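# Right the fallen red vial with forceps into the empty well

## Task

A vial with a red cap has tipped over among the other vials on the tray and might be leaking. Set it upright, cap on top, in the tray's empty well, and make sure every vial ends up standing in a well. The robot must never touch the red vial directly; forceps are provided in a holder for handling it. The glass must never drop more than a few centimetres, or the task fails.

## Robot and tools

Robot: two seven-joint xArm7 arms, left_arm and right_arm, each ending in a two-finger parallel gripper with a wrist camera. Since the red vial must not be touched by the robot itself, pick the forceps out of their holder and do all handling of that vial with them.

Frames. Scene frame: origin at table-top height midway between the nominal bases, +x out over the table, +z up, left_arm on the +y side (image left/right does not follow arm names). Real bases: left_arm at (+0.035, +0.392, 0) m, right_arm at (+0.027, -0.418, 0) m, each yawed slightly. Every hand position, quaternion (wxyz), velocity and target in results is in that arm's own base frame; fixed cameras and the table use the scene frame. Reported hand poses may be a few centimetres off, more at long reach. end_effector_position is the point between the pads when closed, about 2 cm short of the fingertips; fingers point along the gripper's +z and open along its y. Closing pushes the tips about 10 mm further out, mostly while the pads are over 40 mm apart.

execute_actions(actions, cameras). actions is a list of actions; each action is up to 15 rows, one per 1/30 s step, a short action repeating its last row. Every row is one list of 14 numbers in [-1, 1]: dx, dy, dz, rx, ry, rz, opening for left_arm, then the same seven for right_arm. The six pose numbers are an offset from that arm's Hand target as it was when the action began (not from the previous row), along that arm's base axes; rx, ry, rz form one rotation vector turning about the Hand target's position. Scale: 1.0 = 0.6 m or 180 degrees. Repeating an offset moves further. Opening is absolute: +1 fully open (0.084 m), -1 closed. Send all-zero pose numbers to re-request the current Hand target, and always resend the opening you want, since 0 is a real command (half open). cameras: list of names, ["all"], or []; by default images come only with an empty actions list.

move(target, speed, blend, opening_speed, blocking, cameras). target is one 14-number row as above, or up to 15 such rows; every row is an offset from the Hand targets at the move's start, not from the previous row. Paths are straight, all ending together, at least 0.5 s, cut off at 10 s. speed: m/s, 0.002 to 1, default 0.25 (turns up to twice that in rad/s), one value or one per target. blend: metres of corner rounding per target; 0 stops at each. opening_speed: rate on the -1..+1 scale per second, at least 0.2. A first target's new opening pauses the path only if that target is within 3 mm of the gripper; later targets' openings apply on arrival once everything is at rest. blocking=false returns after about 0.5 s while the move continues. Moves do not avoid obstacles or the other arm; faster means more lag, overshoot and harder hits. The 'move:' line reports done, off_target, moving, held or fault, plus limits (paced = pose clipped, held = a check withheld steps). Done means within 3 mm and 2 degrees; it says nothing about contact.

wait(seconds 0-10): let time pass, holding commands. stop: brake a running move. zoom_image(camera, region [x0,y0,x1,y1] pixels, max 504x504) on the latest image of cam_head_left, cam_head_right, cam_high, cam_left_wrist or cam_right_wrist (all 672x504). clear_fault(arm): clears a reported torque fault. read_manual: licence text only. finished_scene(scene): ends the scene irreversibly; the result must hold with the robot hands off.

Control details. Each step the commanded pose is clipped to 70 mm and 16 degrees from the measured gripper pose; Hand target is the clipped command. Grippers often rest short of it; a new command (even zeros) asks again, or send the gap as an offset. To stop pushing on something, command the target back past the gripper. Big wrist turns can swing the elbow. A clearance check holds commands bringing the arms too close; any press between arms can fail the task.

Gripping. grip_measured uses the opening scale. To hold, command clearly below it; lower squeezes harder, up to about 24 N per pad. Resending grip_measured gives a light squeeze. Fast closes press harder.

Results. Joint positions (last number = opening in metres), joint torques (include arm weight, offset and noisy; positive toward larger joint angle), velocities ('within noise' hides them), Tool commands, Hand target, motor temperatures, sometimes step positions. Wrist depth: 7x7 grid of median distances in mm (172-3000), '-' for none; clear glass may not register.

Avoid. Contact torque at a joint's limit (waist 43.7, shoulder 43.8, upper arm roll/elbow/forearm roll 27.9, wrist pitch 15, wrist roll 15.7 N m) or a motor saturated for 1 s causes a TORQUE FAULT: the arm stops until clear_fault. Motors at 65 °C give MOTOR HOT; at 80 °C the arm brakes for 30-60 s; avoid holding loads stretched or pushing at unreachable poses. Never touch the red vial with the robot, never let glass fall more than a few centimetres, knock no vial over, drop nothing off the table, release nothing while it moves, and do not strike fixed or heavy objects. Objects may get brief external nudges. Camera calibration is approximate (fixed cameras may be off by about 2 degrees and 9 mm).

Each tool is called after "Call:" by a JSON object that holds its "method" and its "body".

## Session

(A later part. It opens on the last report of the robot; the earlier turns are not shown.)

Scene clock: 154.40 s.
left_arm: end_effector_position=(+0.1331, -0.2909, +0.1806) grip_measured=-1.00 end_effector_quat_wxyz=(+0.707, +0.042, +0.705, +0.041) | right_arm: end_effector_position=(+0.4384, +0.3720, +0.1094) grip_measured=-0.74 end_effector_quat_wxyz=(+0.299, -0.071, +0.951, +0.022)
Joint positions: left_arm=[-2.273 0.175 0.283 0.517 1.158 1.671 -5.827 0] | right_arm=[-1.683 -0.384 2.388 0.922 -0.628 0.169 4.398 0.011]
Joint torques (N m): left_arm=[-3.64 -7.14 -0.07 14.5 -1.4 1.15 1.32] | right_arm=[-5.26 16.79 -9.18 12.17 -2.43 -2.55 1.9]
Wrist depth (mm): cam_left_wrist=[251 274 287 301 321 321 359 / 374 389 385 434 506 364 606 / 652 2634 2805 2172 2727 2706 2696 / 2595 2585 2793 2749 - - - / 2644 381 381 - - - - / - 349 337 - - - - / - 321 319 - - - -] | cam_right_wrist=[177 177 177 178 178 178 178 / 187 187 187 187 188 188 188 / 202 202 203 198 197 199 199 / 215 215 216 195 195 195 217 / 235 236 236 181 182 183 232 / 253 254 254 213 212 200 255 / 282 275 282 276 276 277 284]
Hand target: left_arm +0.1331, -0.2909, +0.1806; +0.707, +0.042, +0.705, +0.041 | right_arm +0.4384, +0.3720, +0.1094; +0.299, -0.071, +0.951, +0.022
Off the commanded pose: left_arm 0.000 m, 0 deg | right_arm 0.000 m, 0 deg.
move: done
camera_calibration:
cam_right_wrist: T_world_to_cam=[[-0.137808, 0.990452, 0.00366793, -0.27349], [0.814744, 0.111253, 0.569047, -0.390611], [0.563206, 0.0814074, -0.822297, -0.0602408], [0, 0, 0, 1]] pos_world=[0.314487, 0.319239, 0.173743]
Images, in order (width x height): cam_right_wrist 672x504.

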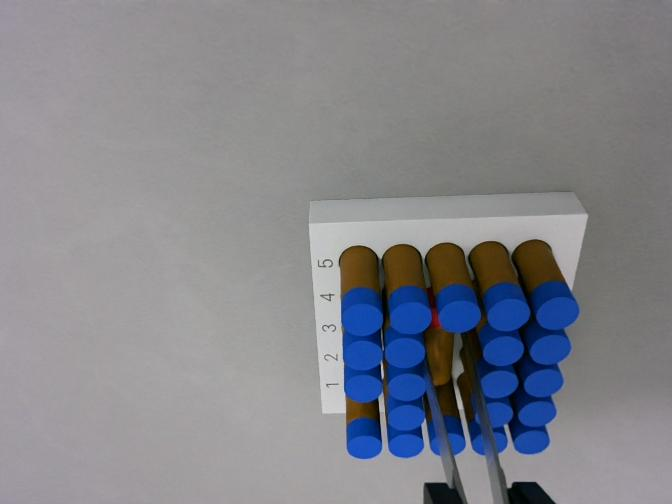

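Call:
{"method": "move", "body": {"target": [0,0,0,0,0,0,-1, 0,0,0.058,0,0,0,-0.72], "speed": 0.1, "cameras": ["cam_right_wrist"]}}

Call:
{"method": "zoom_image", "body": {"camera": "cam_right_wrist", "region": [370, 210, 520, 360]}}

Scene clock: 162.60 s.
left_arm: end_effector_position=(+0.1331, -0.2909, +0.1806) grip_measured=-1.00 end_effector_quat_wxyz=(+0.707, +0.042, +0.705, +0.041) | right_arm: end_effector_position=(+0.4384, +0.3720, +0.1442) grip_measured=-0.74 end_effector_quat_wxyz=(+0.299, -0.071, +0.951, +0.022)
Joint positions: left_arm=[-2.273 0.175 0.283 0.517 1.158 1.671 -5.827 0] | right_arm=[-1.67 -0.286 2.388 0.932 -0.625 0.267 4.349 0.011]
Joint torques (N m): left_arm=[-3.82 -7.07 -0.1 14.43 -1.29 1.05 1.35] | right_arm=[6.14 30.93 -0.37 15.96 2.74 -0.53 -2.17]
Wrist depth (mm): cam_left_wrist=[252 274 287 301 321 321 359 / 373 390 386 434 505 364 609 / 650 2595 2771 2165 2696 2717 2696 / 2624 2604 2793 2760 - - - / 2634 2634 414 - - - - / 2675 371 359 - - - - / - 344 331 - - - -] | cam_right_wrist=[212 212 212 212 212 213 213 / 224 224 224 225 224 225 225 / 241 242 242 231 225 228 238 / 257 258 258 253 208 213 259 / 282 275 282 270 228 271 284 / 304 304 304 305 304 305 305 / 337 338 329 339 331 331 339]
Hand target: left_arm +0.1331, -0.2909, +0.1806; +0.707, +0.042, +0.705, +0.041 | right_arm +0.4384, +0.3720, +0.1442; +0.299, -0.071, +0.951, +0.022
Off the commanded pose: left_arm 0.000 m, 0 deg | right_arm 0.000 m, 0 deg.
move: done
camera_calibration:
cam_right_wrist: T_world_to_cam=[[-0.137664, 0.990472, 0.00363061, -0.273661], [0.814718, 0.11115, 0.569105, -0.410385], [0.563279, 0.081303, -0.822257, -0.0316229], [0, 0, 0, 1]] pos_world=[0.314487, 0.319239, 0.208543]
Images, in order (width x height): cam_right_wrist 672x504.

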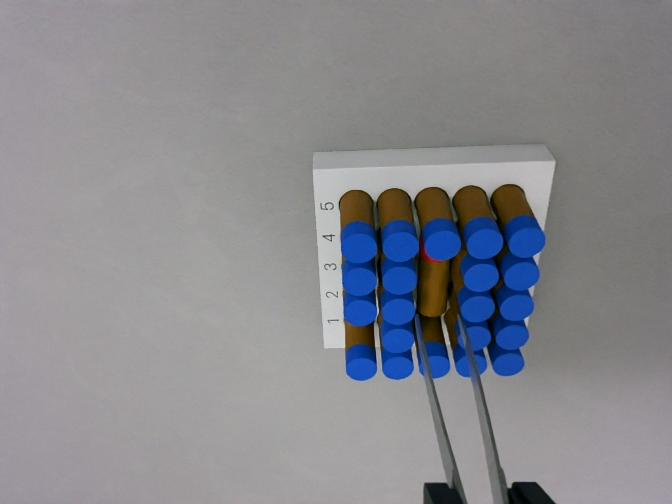

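Scaled by 3.360.

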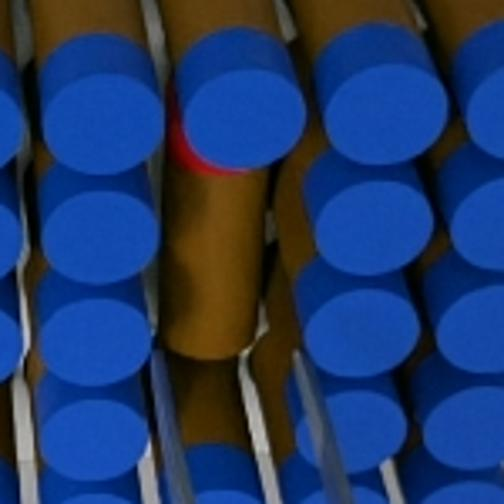

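Call:
{"method": "move", "body": {"target": [[0,0,0,0,0,0,-1, 0,0,-0.059,0,0,0,-0.72],[0,0,0,0,0,0,-1, 0,0,-0.062,0,0,0,-0.72]], "speed": 0.06, "cameras": ["cam_right_wrist","cam_left_wrist"]}}

Call:
{"method": "zoom_image", "body": {"camera": "cam_right_wrist", "region": [370, 260, 520, 410]}}

Call:
{"method": "zoom_image", "body": {"camera": "cam_left_wrist", "region": [120, 80, 320, 280]}}

Scene clock: 169.17 s.
left_arm: end_effector_position=(+0.1331, -0.2909, +0.1806) grip_measured=-1.00 end_effector_quat_wxyz=(+0.707, +0.042, +0.705, +0.041) | right_arm: end_effector_position=(+0.4384, +0.3720, +0.1070) grip_measured=-0.74 end_effector_quat_wxyz=(+0.299, -0.071, +0.951, +0.022)
Joint positions: left_arm=[-2.273 0.175 0.283 0.517 1.158 1.671 -5.827 0] | right_arm=[-1.684 -0.392 2.387 0.921 -0.628 0.163 4.401 0.011]
Joint torques (N m): left_arm=[-3.54 -7.08 0.04 14.28 -1.16 1.09 1.31] | right_arm=[-5.6 16.45 -9.2 12.23 -2.37 -2.48 1.9]
Wrist depth (mm): cam_left_wrist=[251 274 288 301 321 321 359 / 374 391 386 434 506 364 609 / 652 2585 2816 2145 2706 2717 2654 / 2595 2604 2839 2793 - - - / 2614 - 379 - - - - / - 347 337 - - - - / - 319 318 - - - -] | cam_right_wrist=[178 178 178 175 175 175 176 / 184 184 185 185 185 185 185 / 199 199 200 198 196 196 200 / 212 212 213 192 192 192 214 / 232 233 233 179 178 178 234 / 250 250 250 213 210 192 252 / 278 271 279 280 208 272 281]
Hand target: left_arm +0.1331, -0.2909, +0.1806; +0.707, +0.042, +0.705, +0.041 | right_arm +0.4384, +0.3720, +0.1070; +0.299, -0.071, +0.951, +0.022
Off the commanded pose: left_arm 0.000 m, 0 deg | right_arm 0.000 m, 0 deg.
move: done
camera_calibration:
cam_left_wrist: T_world_to_cam=[[0.018816, 0.99317, 0.11515, 0.302434], [0.00442585, -0.115252, 0.993326, -0.143638], [0.999813, -0.0181808, -0.00656421, -0.00764123], [0, 0, 0, 1]] pos_world=[0.00258492, -0.317062, 0.107804]
cam_right_wrist: T_world_to_cam=[[-0.137808, 0.990452, 0.00366793, -0.273481], [0.814744, 0.111253, 0.569047, -0.389245], [0.563206, 0.0814074, -0.822297, -0.0622143], [0, 0, 0, 1]] pos_world=[0.314487, 0.319239, 0.171343]
Images, in order (width x height): cam_left_wrist 672x504, cam_right_wrist 672x504.

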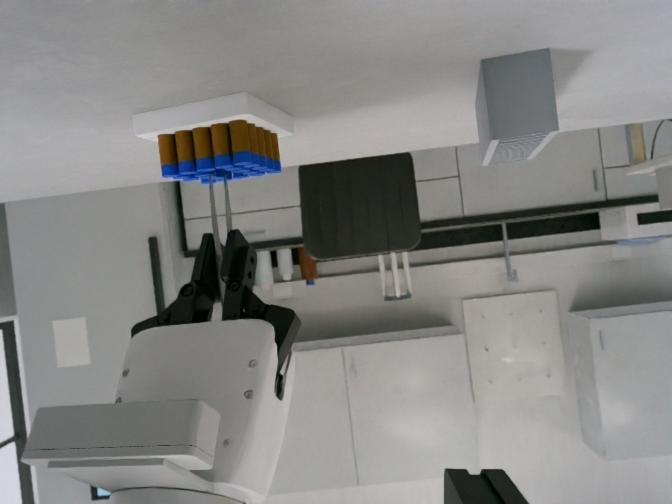

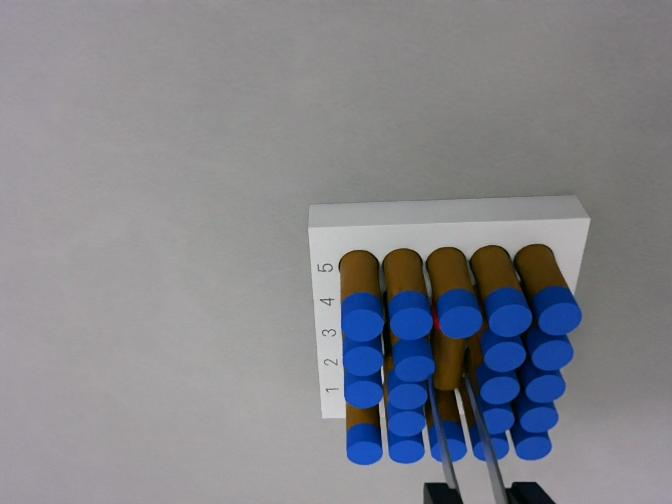

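Scaled by 3.360.

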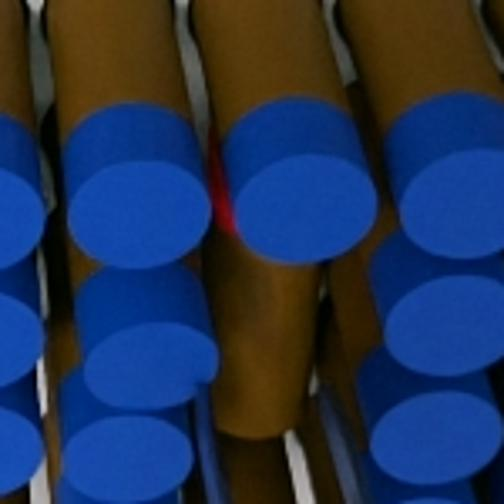

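Scaled by 2.520.

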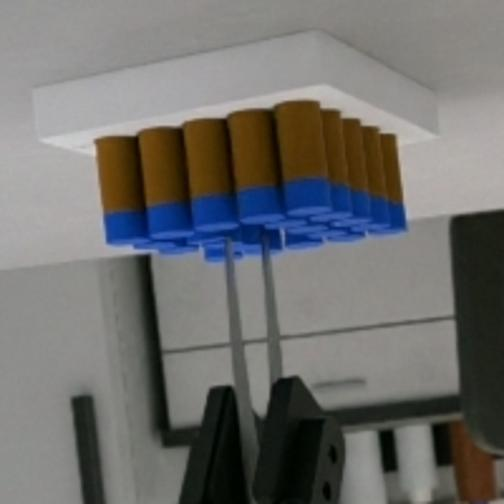

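Call:
{"method": "move", "body": {"target": [0,0,0,0,0,0,-1, 0,0,0.075,0,0,0,-0.72], "speed": 0.08, "cameras": ["cam_right_wrist","cam_left_wrist"]}}

Call:
{"method": "zoom_image", "body": {"camera": "cam_right_wrist", "region": [350, 180, 550, 380]}}

Call:
{"method": "zoom_image", "body": {"camera": "cam_left_wrist", "region": [120, 80, 320, 280]}}

Scene clock: 172.57 s.
left_arm: end_effector_position=(+0.1331, -0.2909, +0.1806) grip_measured=-1.00 end_effector_quat_wxyz=(+0.707, +0.042, +0.705, +0.041) | right_arm: end_effector_position=(+0.4384, +0.3720, +0.1520) grip_measured=-0.74 end_effector_quat_wxyz=(+0.299, -0.071, +0.951, +0.022)
Joint positions: left_arm=[-2.273 0.175 0.283 0.517 1.158 1.671 -5.827 0] | right_arm=[-1.666 -0.266 2.387 0.936 -0.623 0.289 4.339 0.011]
Joint torques (N m): left_arm=[-3.38 -7.39 0.17 14.33 -1.18 1.16 1.5] | right_arm=[6.51 30.46 -1 16.12 2.84 -0.55 -2.1]
Wrist depth (mm): cam_left_wrist=[251 274 288 301 321 322 359 / 374 389 387 435 505 364 608 / 652 2664 2771 2165 2727 2727 2706 / 2654 2604 - 2816 - - - / 2624 2614 - - - - - / 2634 371 373 - - - - / - 346 335 - - - -] | cam_right_wrist=[220 219 220 220 220 217 220 / 232 232 232 232 233 233 233 / 246 251 251 234 231 236 252 / 267 267 267 222 222 257 269 / 292 286 292 257 244 287 295 / 315 315 315 315 316 316 318 / 351 350 342 342 342 343 353]
Hand target: left_arm +0.1331, -0.2909, +0.1806; +0.707, +0.042, +0.705, +0.041 | right_arm +0.4384, +0.3720, +0.1520; +0.299, -0.071, +0.951, +0.022
Off the commanded pose: left_arm 0.000 m, 0 deg | right_arm 0.000 m, 0 deg.
move: done
camera_calibration:
cam_left_wrist: T_world_to_cam=[[0.018816, 0.99317, 0.11515, 0.302434], [0.00442585, -0.115252, 0.993326, -0.143638], [0.999813, -0.0181808, -0.00656421, -0.00764123], [0, 0, 0, 1]] pos_world=[0.00258492, -0.317062, 0.107804]
cam_right_wrist: T_world_to_cam=[[-0.137664, 0.990472, 0.00363061, -0.273689], [0.814718, 0.11115, 0.569105, -0.414824], [0.563279, 0.081303, -0.822257, -0.0252092], [0, 0, 0, 1]] pos_world=[0.314487, 0.319239, 0.216343]
Images, in order (width x height): cam_left_wrist 672x504, cam_right_wrist 672x504.

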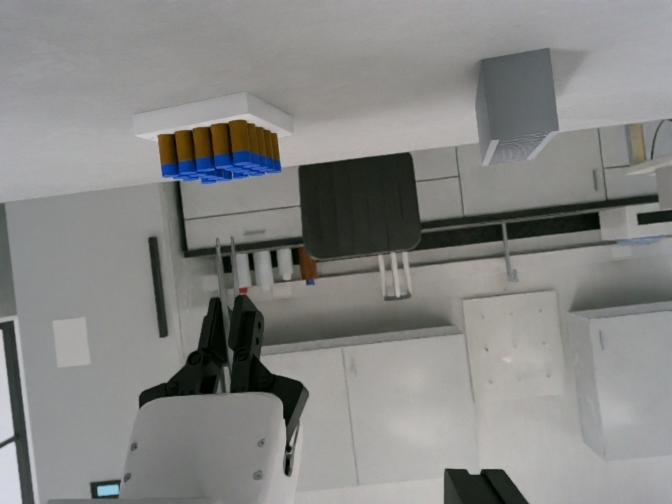

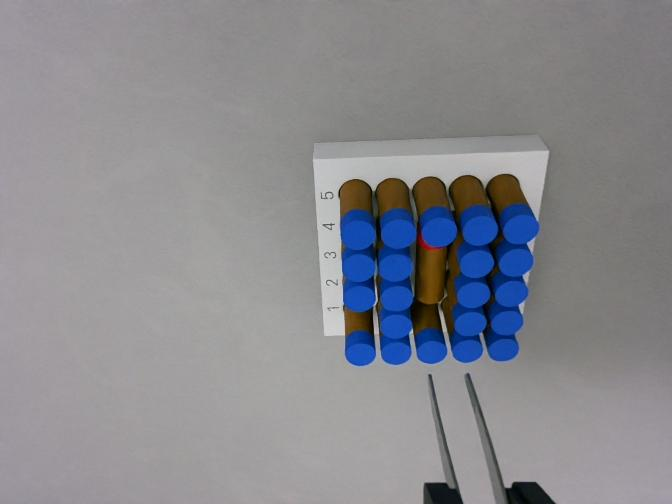

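Scaled by 2.520.

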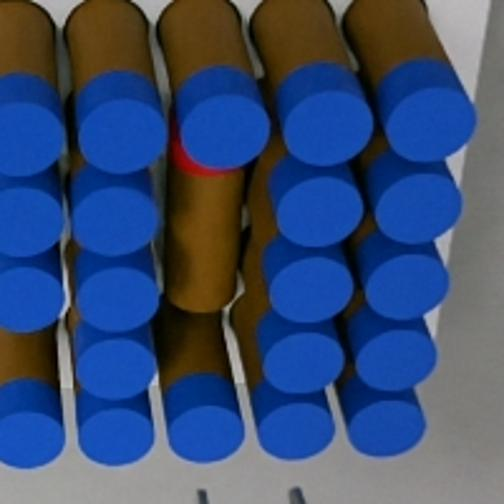

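Scaled by 2.520.

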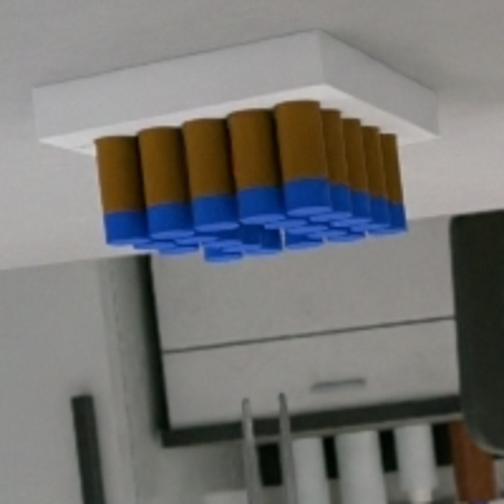

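Call:
{"method": "move", "body": {"target": [0,0,0,0,0,0,-1, 0,0,-0.02,0,0,0,-0.65], "speed": 0.08, "cameras": ["cam_right_wrist","cam_left_wrist"]}}

Call:
{"method": "zoom_image", "body": {"camera": "cam_right_wrist", "region": [350, 200, 550, 400]}}

Call:
{"method": "zoom_image", "body": {"camera": "cam_left_wrist", "region": [120, 80, 320, 400]}}

Scene clock: 182.97 s.
left_arm: end_effector_position=(+0.1331, -0.2909, +0.1806) grip_measured=-1.00 end_effector_quat_wxyz=(+0.707, +0.042, +0.705, +0.041) | right_arm: end_effector_position=(+0.4384, +0.3720, +0.1400) grip_measured=-0.67 end_effector_quat_wxyz=(+0.299, -0.071, +0.951, +0.022)
Joint positions: left_arm=[-2.273 0.175 0.283 0.517 1.158 1.671 -5.827 0] | right_arm=[-1.671 -0.298 2.387 0.93 -0.624 0.255 4.354 0.015]
Joint torques (N m): left_arm=[-3.12 -7.11 0.24 14.22 -0.91 1.07 1.38] | right_arm=[-5.53 15.03 -8.06 11.06 -2.48 -2.69 1.88]
Wrist depth (mm): cam_left_wrist=[252 275 287 301 321 322 359 / 374 390 387 435 506 364 607 / 652 2624 2760 2158 2717 2738 2675 / 2644 2585 2805 2793 - - - / 2604 - 413 - - - - / - 366 353 - - - - / - 341 330 - - - -] | cam_right_wrist=[207 208 208 208 205 208 209 / 219 220 220 220 220 220 220 / 237 237 237 222 222 222 234 / 253 253 253 211 205 212 254 / 276 270 277 258 228 265 278 / 298 298 298 298 299 299 300 / 331 332 323 333 333 323 334]
Hand target: left_arm +0.1331, -0.2909, +0.1806; +0.707, +0.042, +0.705, +0.041 | right_arm +0.4384, +0.3720, +0.1400; +0.299, -0.071, +0.951, +0.022
Off the commanded pose: left_arm 0.000 m, 0 deg | right_arm 0.000 m, 0 deg.
move: done
camera_calibration:
cam_left_wrist: T_world_to_cam=[[0.018816, 0.99317, 0.11515, 0.302434], [0.00442585, -0.115252, 0.993326, -0.143638], [0.999813, -0.0181808, -0.00656421, -0.00764123], [0, 0, 0, 1]] pos_world=[0.00258492, -0.317062, 0.107804]
cam_right_wrist: T_world_to_cam=[[-0.137808, 0.990452, 0.00366793, -0.273602], [0.814744, 0.111253, 0.569047, -0.408024], [0.563206, 0.0814074, -0.822297, -0.0350785], [0, 0, 0, 1]] pos_world=[0.314487, 0.319239, 0.204343]
Images, in order (width x height): cam_left_wrist 672x504, cam_right_wrist 672x504.

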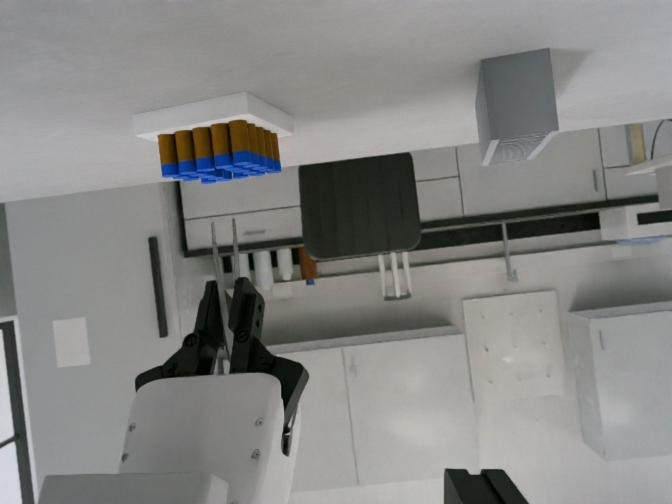

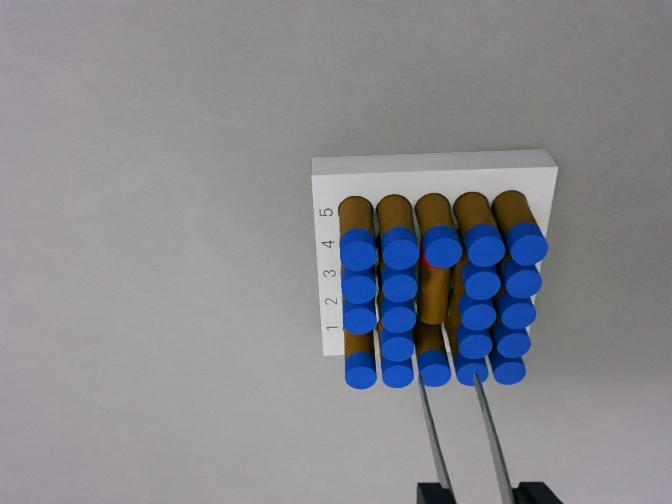

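Scaled by 2.520.

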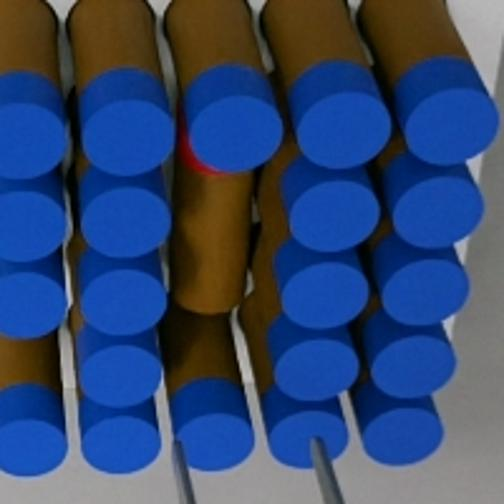

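Scaled by 1.575.

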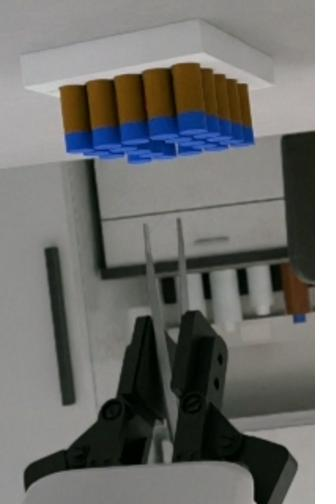

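Call:
{"method": "move", "body": {"target": [0,0,0,0,0,0,-1, -0.0022,0.0032,-0.04,0,0,0,-0.685], "speed": 0.08, "cameras": ["cam_right_wrist"]}}

Call:
{"method": "zoom_image", "body": {"camera": "cam_right_wrist", "region": [370, 230, 550, 410]}}

Scene clock: 190.67 s.
left_arm: end_effector_position=(+0.1331, -0.2909, +0.1806) grip_measured=-1.00 end_effector_quat_wxyz=(+0.707, +0.042, +0.705, +0.041) | right_arm: end_effector_position=(+0.4370, +0.3740, +0.1159) grip_measured=-0.71 end_effector_quat_wxyz=(+0.299, -0.071, +0.951, +0.022)
Joint positions: left_arm=[-2.273 0.175 0.283 0.517 1.158 1.671 -5.827 0] | right_arm=[-1.676 -0.366 2.388 0.925 -0.626 0.191 4.391 0.013]
Joint torques (N m): left_arm=[-3.34 -7.36 0.41 14.2 -0.92 1.11 1.48] | right_arm=[-5.58 16.61 -7.3 14.62 -2.3 -2.62 1.99]
Wrist depth (mm): cam_left_wrist=[252 274 287 301 321 321 359 / 374 390 386 434 506 364 608 / 650 2604 2793 2151 2727 2696 2675 / 2604 2644 2749 2782 - - - / 2604 392 389 - - - - / - 349 338 - - - - / - 324 321 - - - -] | cam_right_wrist=[184 183 184 181 184 184 185 / 194 194 194 194 195 195 195 / 210 210 210 206 202 206 211 / 223 224 223 202 200 203 225 / 239 244 244 185 185 197 240 / 263 263 263 221 213 214 265 / 293 285 285 285 286 286 295]
Hand target: left_arm +0.1331, -0.2909, +0.1806; +0.707, +0.042, +0.705, +0.041 | right_arm +0.4371, +0.3739, +0.1160; +0.299, -0.071, +0.951, +0.022
Off the commanded pose: left_arm 0.000 m, 0 deg | right_arm 0.000 m, 0 deg.
move: done
camera_calibration:
cam_right_wrist: T_world_to_cam=[[-0.137885, 0.990442, 0.00363118, -0.275653], [0.814811, 0.111348, 0.568934, -0.393479], [0.563091, 0.0814059, -0.822375, -0.054137], [0, 0, 0, 1]] pos_world=[0.313087, 0.321239, 0.180343]
Images, in order (width x height): cam_right_wrist 672x504.

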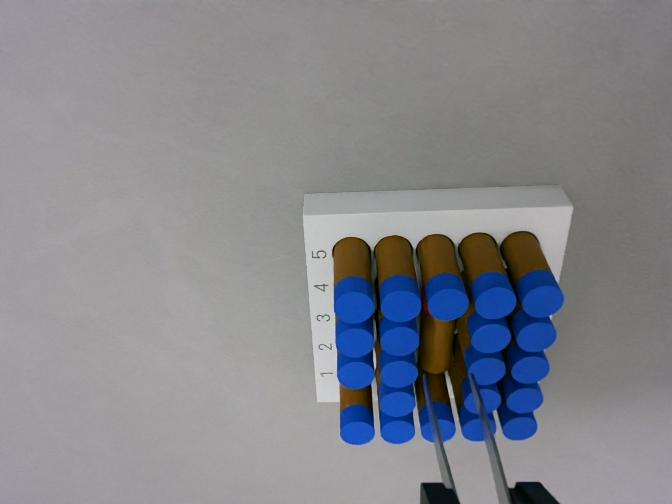

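Scaled by 2.800.

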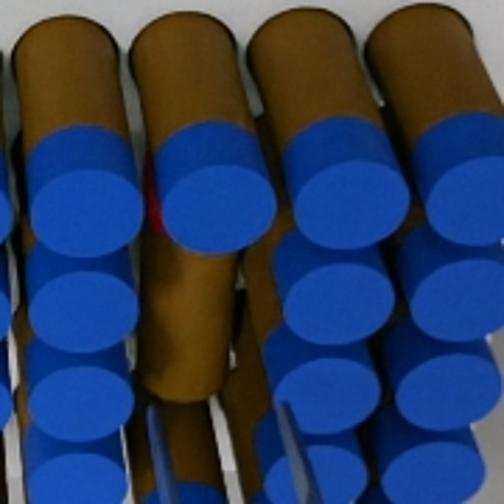

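Call:
{"method": "move", "body": {"target": [0,0,0,0,0,0,-1, 0.0003,0,-0.0465,0,0,0,-0.685], "speed": 0.05, "cameras": ["cam_right_wrist"]}}

Call:
{"method": "zoom_image", "body": {"camera": "cam_right_wrist", "region": [370, 270, 550, 450]}}

Scene clock: 193.20 s.
left_arm: end_effector_position=(+0.1331, -0.2909, +0.1806) grip_measured=-1.00 end_effector_quat_wxyz=(+0.707, +0.042, +0.705, +0.041) | right_arm: end_effector_position=(+0.4372, +0.3740, +0.0881) grip_measured=-0.71 end_effector_quat_wxyz=(+0.299, -0.071, +0.951, +0.022)
Joint positions: left_arm=[-2.273 0.175 0.283 0.517 1.158 1.671 -5.827 0] | right_arm=[-1.685 -0.451 2.388 0.923 -0.626 0.115 4.431 0.013]
Joint torques (N m): left_arm=[-2.9 -7.25 0.31 13.97 -1.04 1.07 1.49] | right_arm=[-5.41 17.51 -9.32 14.34 1.03 -2.55 1.94]
Wrist depth (mm): cam_left_wrist=[252 274 287 302 321 321 358 / 373 391 386 434 506 365 608 / 653 2614 621 2132 2738 2685 2717 / 2614 - 409 2749 - - - / - 363 348 - - - - / - 334 329 - - - - / - 294 314 - - - -] | cam_right_wrist=[- - - - - - - / - - - - - - - / 178 178 178 178 178 179 179 / 189 189 190 182 180 179 190 / 207 207 208 181 180 179 204 / 223 223 224 - - - 224 / 241 248 248 178 183 183 243]
Hand target: left_arm +0.1331, -0.2909, +0.1806; +0.707, +0.042, +0.705, +0.041 | right_arm +0.4372, +0.3739, +0.0881; +0.299, -0.071, +0.951, +0.022
Off the commanded pose: left_arm 0.000 m, 0 deg | right_arm 0.000 m, 0 deg.
move: done
camera_calibration:
cam_right_wrist: T_world_to_cam=[[-0.13794, 0.990434, 0.00371299, -0.275518], [0.814804, 0.111347, 0.568943, -0.377768], [0.563087, 0.0815052, -0.822369, -0.0772257], [0, 0, 0, 1]] pos_world=[0.313287, 0.321239, 0.152443]
Images, in order (width x height): cam_right_wrist 672x504.

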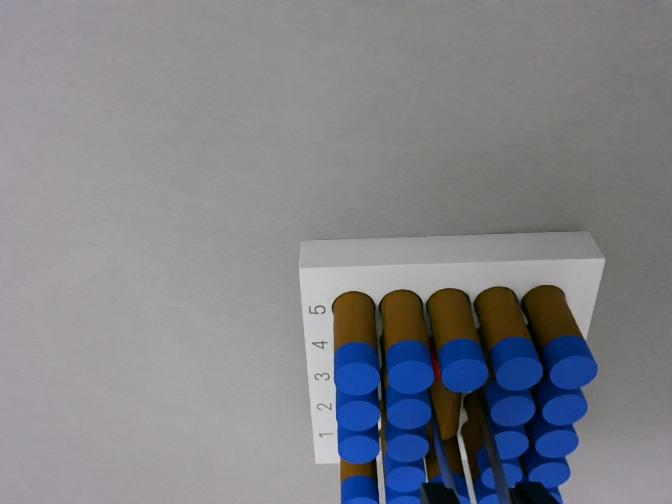

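Scaled by 2.800.

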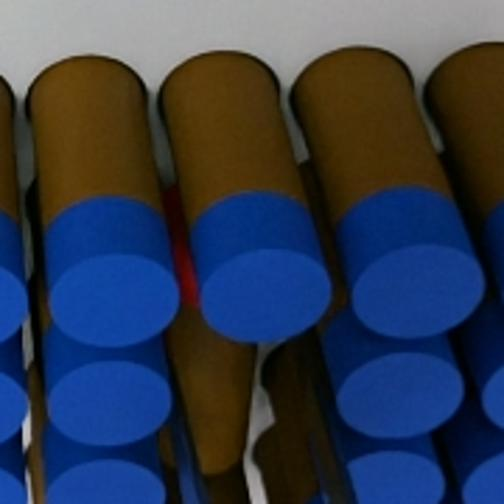

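Call:
{"method": "move", "body": {"target": [[0,0,0,0,0,0,-1, 0,0,0,0,0,0,-0.8],[0,0,0,0,0,0,-1, 0,0,0.013,0,0,0,-0.8]], "speed": 0.03, "opening_speed": 0.2, "cameras": ["cam_right_wrist"]}}

Call:
{"method": "zoom_image", "body": {"camera": "cam_right_wrist", "region": [370, 270, 550, 450]}}

Scene clock: 196.77 s.
left_arm: end_effector_position=(+0.1331, -0.2909, +0.1806) grip_measured=-1.00 end_effector_quat_wxyz=(+0.707, +0.042, +0.705, +0.041) | right_arm: end_effector_position=(+0.4372, +0.3739, +0.0959) grip_measured=-0.81 end_effector_quat_wxyz=(+0.299, -0.071, +0.951, +0.022)
Joint positions: left_arm=[-2.273 0.175 0.283 0.517 1.158 1.671 -5.827 0] | right_arm=[-1.684 -0.426 2.388 0.923 -0.627 0.136 4.42 0.008]
Joint torques (N m): left_arm=[-2.88 -7.25 0.37 14.11 -0.78 1.11 1.3] | right_arm=[6.12 32.7 -2.09 9.86 -1.97 -0.57 -2.07]
Wrist depth (mm): cam_left_wrist=[252 274 287 301 321 321 359 / 374 390 386 434 506 364 606 / 652 2604 2805 2145 2738 2706 2706 / 2595 2717 2749 2749 - - - / 2634 367 355 - - - - / - 337 332 - - - - / - 298 314 - - - -] | cam_right_wrist=[- - - - - - - / 176 176 173 176 177 177 177 / 186 187 187 184 188 188 188 / 199 199 199 187 187 186 200 / 217 218 213 183 180 179 219 / 234 235 235 175 181 176 236 / 260 261 261 200 199 248 263]
Hand target: left_arm +0.1331, -0.2909, +0.1806; +0.707, +0.042, +0.705, +0.041 | right_arm +0.4372, +0.3739, +0.0959; +0.299, -0.071, +0.951, +0.022
Off the commanded pose: left_arm 0.000 m, 0 deg | right_arm 0.000 m, 0 deg.
move: done
camera_calibration:
cam_right_wrist: T_world_to_cam=[[-0.1378, 0.990453, 0.00365655, -0.275475], [0.814698, 0.111246, 0.569114, -0.382239], [0.563274, 0.0814029, -0.82225, -0.0709046], [0, 0, 0, 1]] pos_world=[0.313387, 0.321139, 0.160243]
Images, in order (width x height): cam_right_wrist 672x504.

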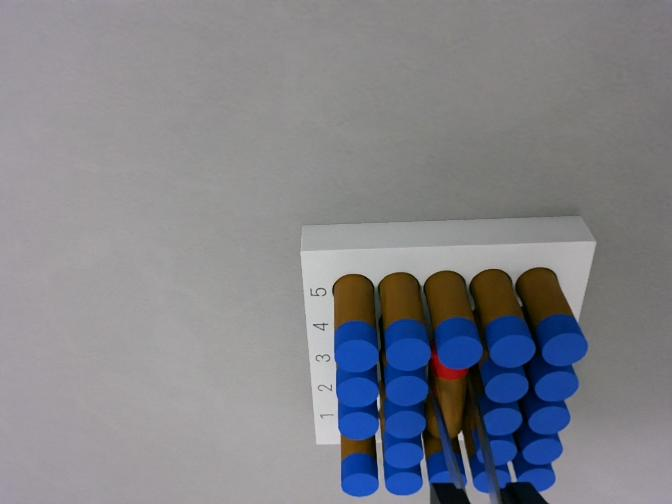

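Scaled by 2.800.

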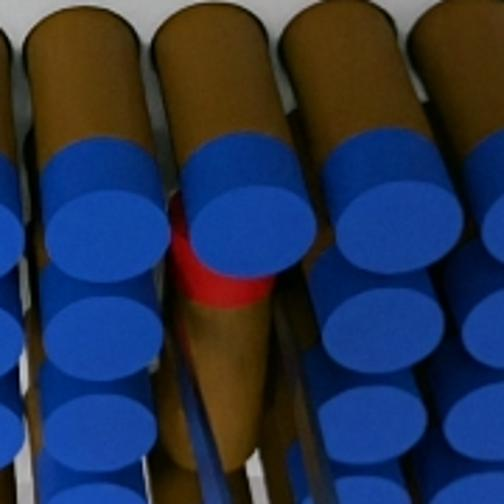

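Call:
{"method": "move", "body": {"target": [0,0,0,0,0,0,-1, 0.003,0,0.1,0,0,0,-0.8], "speed": 0.04, "cameras": ["cam_right_wrist","cam_left_wrist"]}}

Call:
{"method": "zoom_image", "body": {"camera": "cam_right_wrist", "region": [350, 250, 550, 450]}}

Call:
{"method": "zoom_image", "body": {"camera": "cam_left_wrist", "region": [120, 80, 320, 380]}}

Scene clock: 200.67 s.
left_arm: end_effector_position=(+0.1331, -0.2909, +0.1806) grip_measured=-1.00 end_effector_quat_wxyz=(+0.707, +0.042, +0.705, +0.041) | right_arm: end_effector_position=(+0.4390, +0.3739, +0.1559) grip_measured=-0.81 end_effector_quat_wxyz=(+0.299, -0.071, +0.951, +0.022)
Joint positions: left_arm=[-2.273 0.175 0.283 0.517 1.158 1.671 -5.827 0] | right_arm=[-1.67 -0.261 2.395 0.945 -0.616 0.302 4.33 0.008]
Joint torques (N m): left_arm=[-2.7 -7.33 0.62 13.97 -0.75 1.14 1.38] | right_arm=[6.26 30.81 -0.01 16.17 2.85 -0.57 -2.17]
Wrist depth (mm): cam_left_wrist=[251 274 287 301 321 322 359 / 374 389 387 434 508 364 607 / 652 2566 2793 2138 2706 2706 2675 / 2634 2595 - 2727 - - - / 2614 2614 - - - - - / 2654 375 378 - - - - / - 349 338 - - - -] | cam_right_wrist=[223 223 224 224 224 221 224 / 236 236 236 236 237 237 237 / 251 255 255 232 231 246 256 / 271 272 272 227 230 268 273 / 297 298 298 255 238 292 300 / 321 320 321 321 314 322 323 / 357 357 348 358 349 349 359]
Hand target: left_arm +0.1331, -0.2909, +0.1806; +0.707, +0.042, +0.705, +0.041 | right_arm +0.4390, +0.3739, +0.1559; +0.299, -0.071, +0.951, +0.022
Off the commanded pose: left_arm 0.000 m, 0 deg | right_arm 0.000 m, 0 deg.
move: done
camera_calibration:
cam_left_wrist: T_world_to_cam=[[0.018816, 0.99317, 0.11515, 0.302434], [0.00442585, -0.115252, 0.993326, -0.143638], [0.999813, -0.0181808, -0.00656421, -0.00764123], [0, 0, 0, 1]] pos_world=[0.00258492, -0.317062, 0.107804]
cam_right_wrist: T_world_to_cam=[[-0.137808, 0.990452, 0.00366793, -0.275446], [0.814744, 0.111253, 0.569047, -0.417853], [0.563206, 0.0814074, -0.822297, -0.0225529], [0, 0, 0, 1]] pos_world=[0.315187, 0.321139, 0.220243]
Images, in order (width x height): cam_left_wrist 672x504, cam_right_wrist 672x504.

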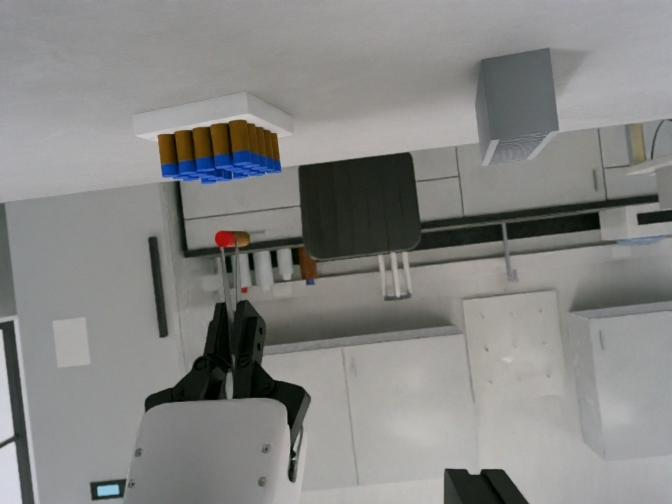

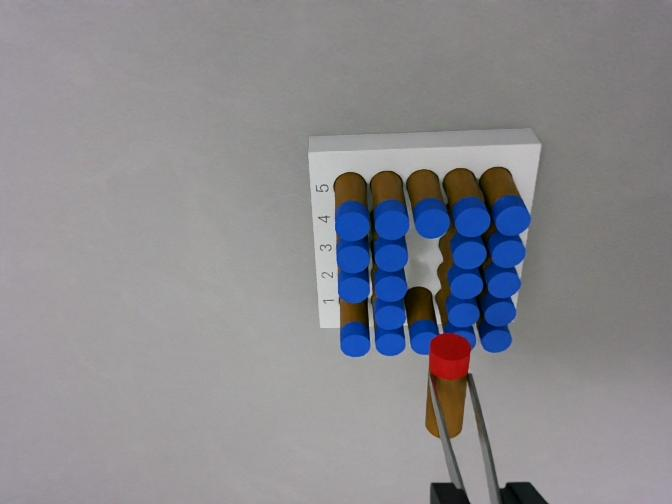

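Scaled by 2.520.

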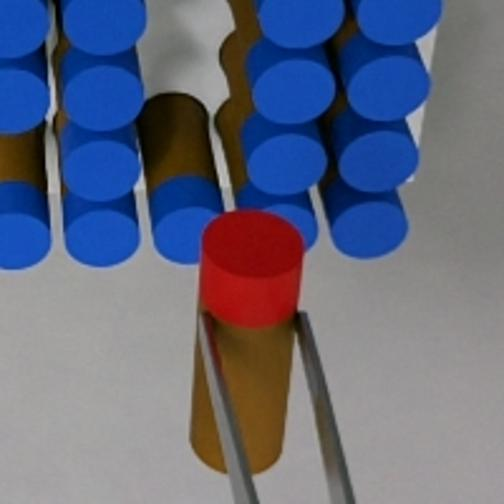

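Scaled by 1.680.

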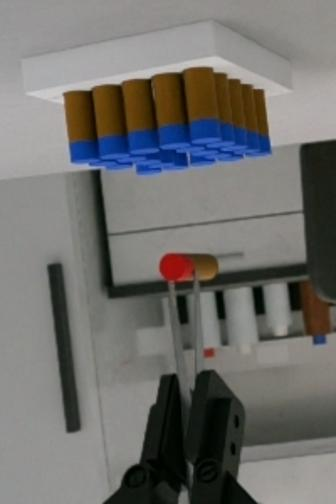

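Call:
{"method": "move", "body": {"target": [[0,0,0,0,0,0,-1, 0,0,0.07,0,0,0,-0.8],[0,0,0,0,0,0,-1, 0.0433,-0.173,0.0735,0.3219,0.4375,-0.3797,-0.8]], "speed": 0.22, "blend": [0.02,0], "cameras": ["all"]}}

Call:
{"method": "zoom_image", "body": {"camera": "cam_left_wrist", "region": [0, 80, 320, 480]}}

Scene clock: 217.07 s.
left_arm: end_effector_position=(+0.1331, -0.2909, +0.1806) grip_measured=-1.00 end_effector_quat_wxyz=(+0.707, +0.042, +0.705, +0.041) | right_arm: end_effector_position=(+0.4650, +0.2701, +0.2000) grip_measured=-0.81 end_effector_quat_wxyz=(-0.350, +0.573, +0.677, +0.302)
Joint positions: left_arm=[-2.273 0.175 0.283 0.517 1.158 1.671 -5.827 0] | right_arm=[-2.37 -0.318 2.483 1.149 1.229 1.326 4.06 0.008]
Joint torques (N m): left_arm=[-2.48 -7.25 0.82 13.95 -0.32 1.09 1.32] | right_arm=[-5.55 18.89 -5.88 11.3 3.09 1.04 2.06]
Wrist depth (mm): cam_left_wrist=[252 274 287 301 321 321 359 / 374 390 387 434 507 365 606 / 653 2585 2782 2165 2738 2706 2675 / 2624 2575 - 2805 - - - / 2604 2595 - - - - - / 2644 2575 - - - - - / 437 2604 - - - - -] | cam_right_wrist=[616 1107 1098 2192 2132 2062 2038 / 654 876 876 872 871 867 865 / 685 687 724 720 720 719 719 / 589 589 589 589 585 585 585 / 516 519 514 496 464 474 516 / 446 444 444 443 194 441 442 / 402 401 400 400 401 400 400]
Hand target: left_arm +0.1331, -0.2909, +0.1806; +0.707, +0.042, +0.705, +0.041 | right_arm +0.4650, +0.2701, +0.2000; -0.350, +0.573, +0.677, +0.302
Off the commanded pose: left_arm 0.000 m, 0 deg | right_arm 0.000 m, 0 deg.
move: done
camera_calibration:
cam_left_wrist: T_world_to_cam=[[0.018816, 0.99317, 0.11515, 0.302434], [0.00442585, -0.115252, 0.993326, -0.143638], [0.999813, -0.0181808, -0.00656421, -0.00764123], [0, 0, 0, 1]] pos_world=[0.00258492, -0.317062, 0.107804]
cam_right_wrist: T_world_to_cam=[[0.987483, 0.157716, -0.00184842, -0.466492], [0.088207, -0.561915, -0.822479, 0.345394], [-0.130757, 0.81202, -0.568793, 0.0822326], [0, 0, 0, 1]] pos_world=[0.440939, 0.200881, 0.32999]

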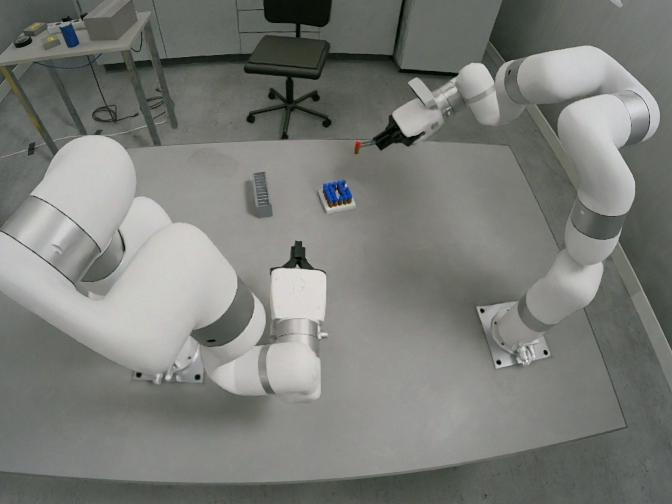

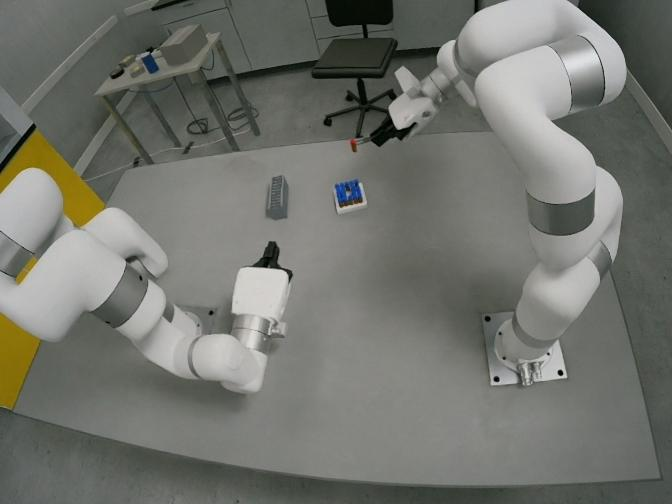

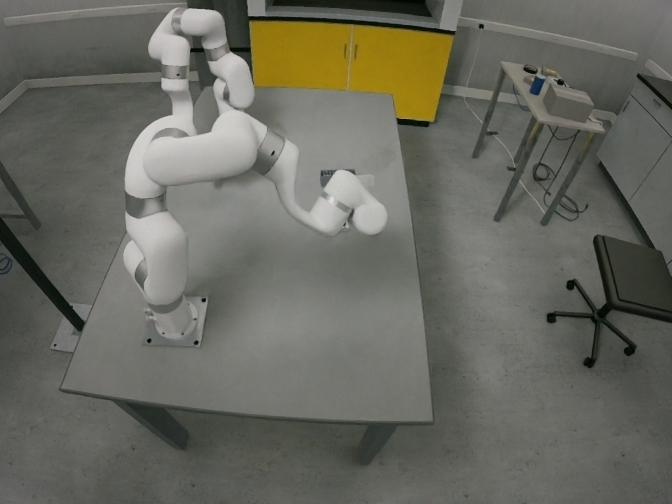

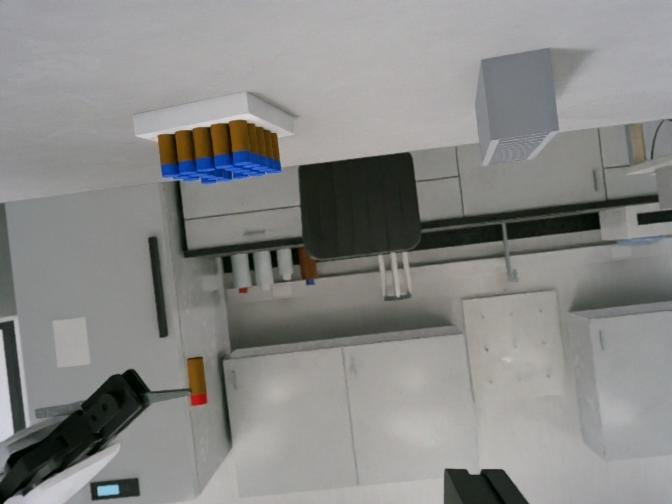

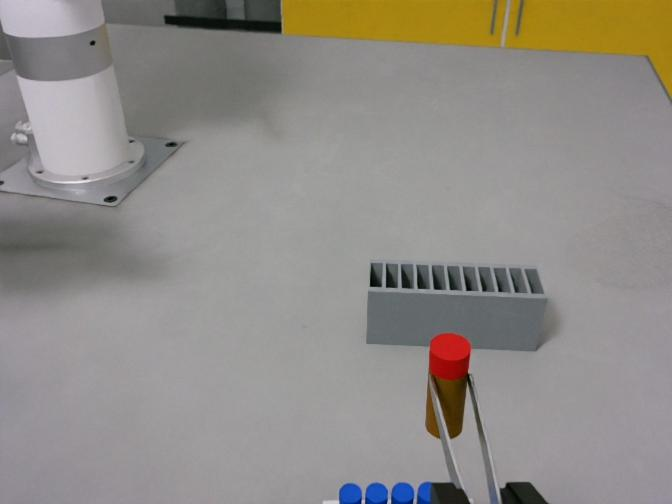

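Scaled by 1.260.

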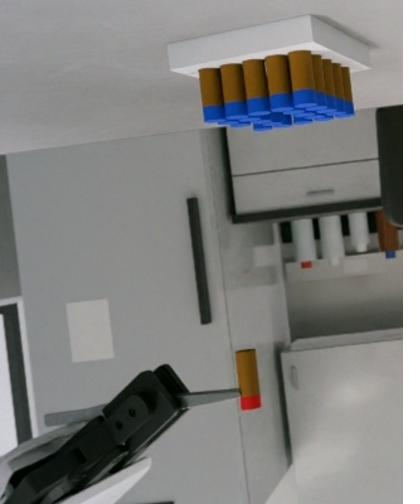

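Call:
{"method": "move", "body": {"target": [0,0,0,0,0,0,-1, 0.0183,0.0257,-0.19,0,0,0,-0.8], "speed": 0.12, "cameras": ["cam_right_wrist","cam_left_wrist"]}}

Call:
{"method": "zoom_image", "body": {"camera": "cam_left_wrist", "region": [50, 60, 310, 300]}}

Call:
{"method": "zoom_image", "body": {"camera": "cam_right_wrist", "region": [350, 250, 600, 500]}}

Scene clock: 225.27 s.
left_arm: end_effector_position=(+0.1331, -0.2909, +0.1806) grip_measured=-1.00 end_effector_quat_wxyz=(+0.707, +0.042, +0.705, +0.041) | right_arm: end_effector_position=(+0.4760, +0.2855, +0.0860) grip_measured=-0.81 end_effector_quat_wxyz=(-0.350, +0.573, +0.677, +0.302)
Joint positions: left_arm=[-2.273 0.175 0.283 0.517 1.158 1.671 -5.827 0] | right_arm=[-2.427 -0.596 2.568 1.194 1.423 1.302 3.857 0.008]
Joint torques (N m): left_arm=[-1.88 -7.29 0.81 13.78 -0.32 1.22 1.26] | right_arm=[-5.59 24.03 -2.46 14.27 3.13 -0.02 -2.12]
Wrist depth (mm): cam_left_wrist=[251 275 287 301 321 322 359 / 374 389 386 435 505 364 607 / 651 2585 2771 2151 2749 2738 2685 / 2614 462 2805 2760 - - - / 434 2604 - - - - - / 2664 2624 - - - - - / 2614 2624 - - - - -] | cam_right_wrist=[613 794 786 785 785 783 780 / 572 569 571 571 570 566 567 / 474 473 472 422 392 389 468 / 386 385 384 383 383 383 383 / 338 337 324 336 335 335 335 / 290 290 290 242 194 289 288 / 262 262 262 211 223 253 261]
Hand target: left_arm +0.1331, -0.2909, +0.1806; +0.707, +0.042, +0.705, +0.041 | right_arm +0.4760, +0.2856, +0.0860; -0.350, +0.573, +0.677, +0.302
Off the commanded pose: left_arm 0.000 m, 0 deg | right_arm 0.000 m, 0 deg.
move: done
camera_calibration:
cam_left_wrist: T_world_to_cam=[[0.018816, 0.99317, 0.11515, 0.302434], [0.00442585, -0.115252, 0.993326, -0.143638], [0.999813, -0.0181808, -0.00656421, -0.00764123], [0, 0, 0, 1]] pos_world=[0.00258492, -0.317062, 0.107804]
cam_right_wrist: T_world_to_cam=[[0.987488, 0.157682, -0.00172409, -0.480016], [0.0883003, -0.561976, -0.822427, 0.259274], [-0.130651, 0.811985, -0.568868, 0.00629886], [0, 0, 0, 1]] pos_world=[0.451939, 0.216281, 0.215989]
Images, in order (width x height): cam_left_wrist 672x504, cam_right_wrist 672x504.

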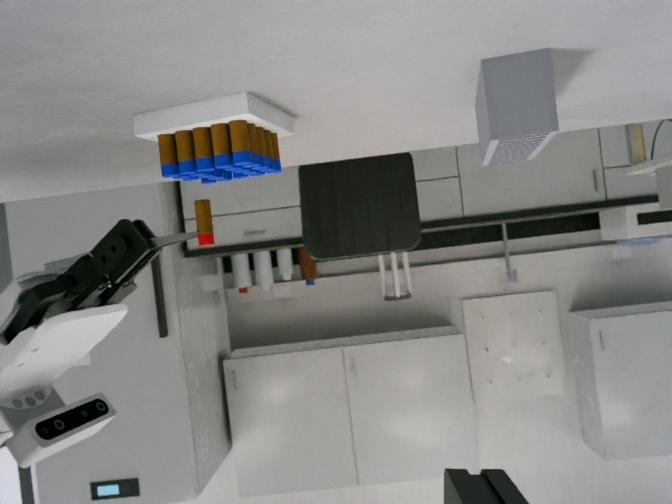

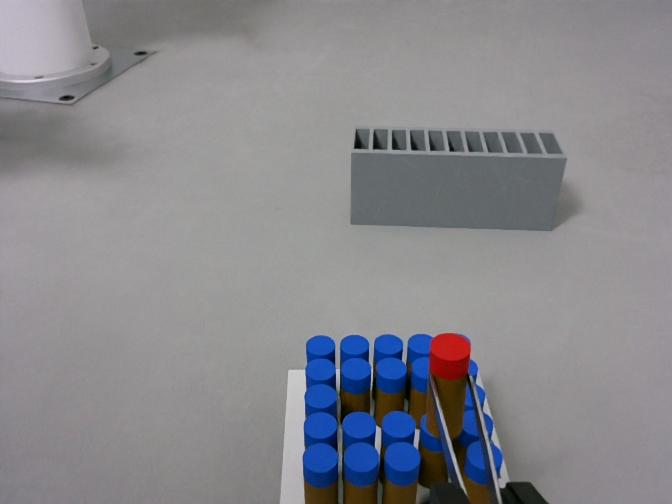

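Scaled by 1.938.

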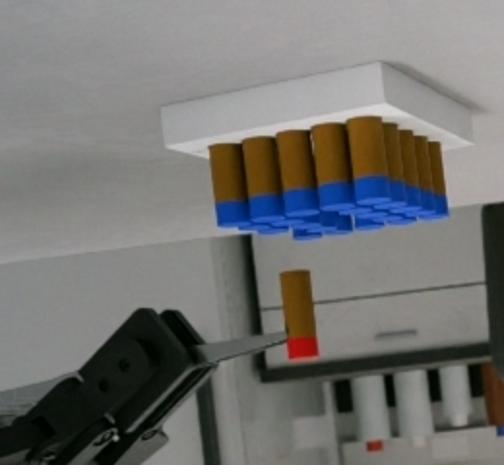

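Scaled by 2.016.

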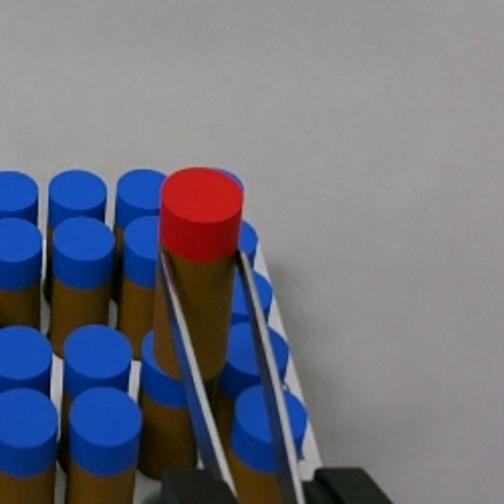

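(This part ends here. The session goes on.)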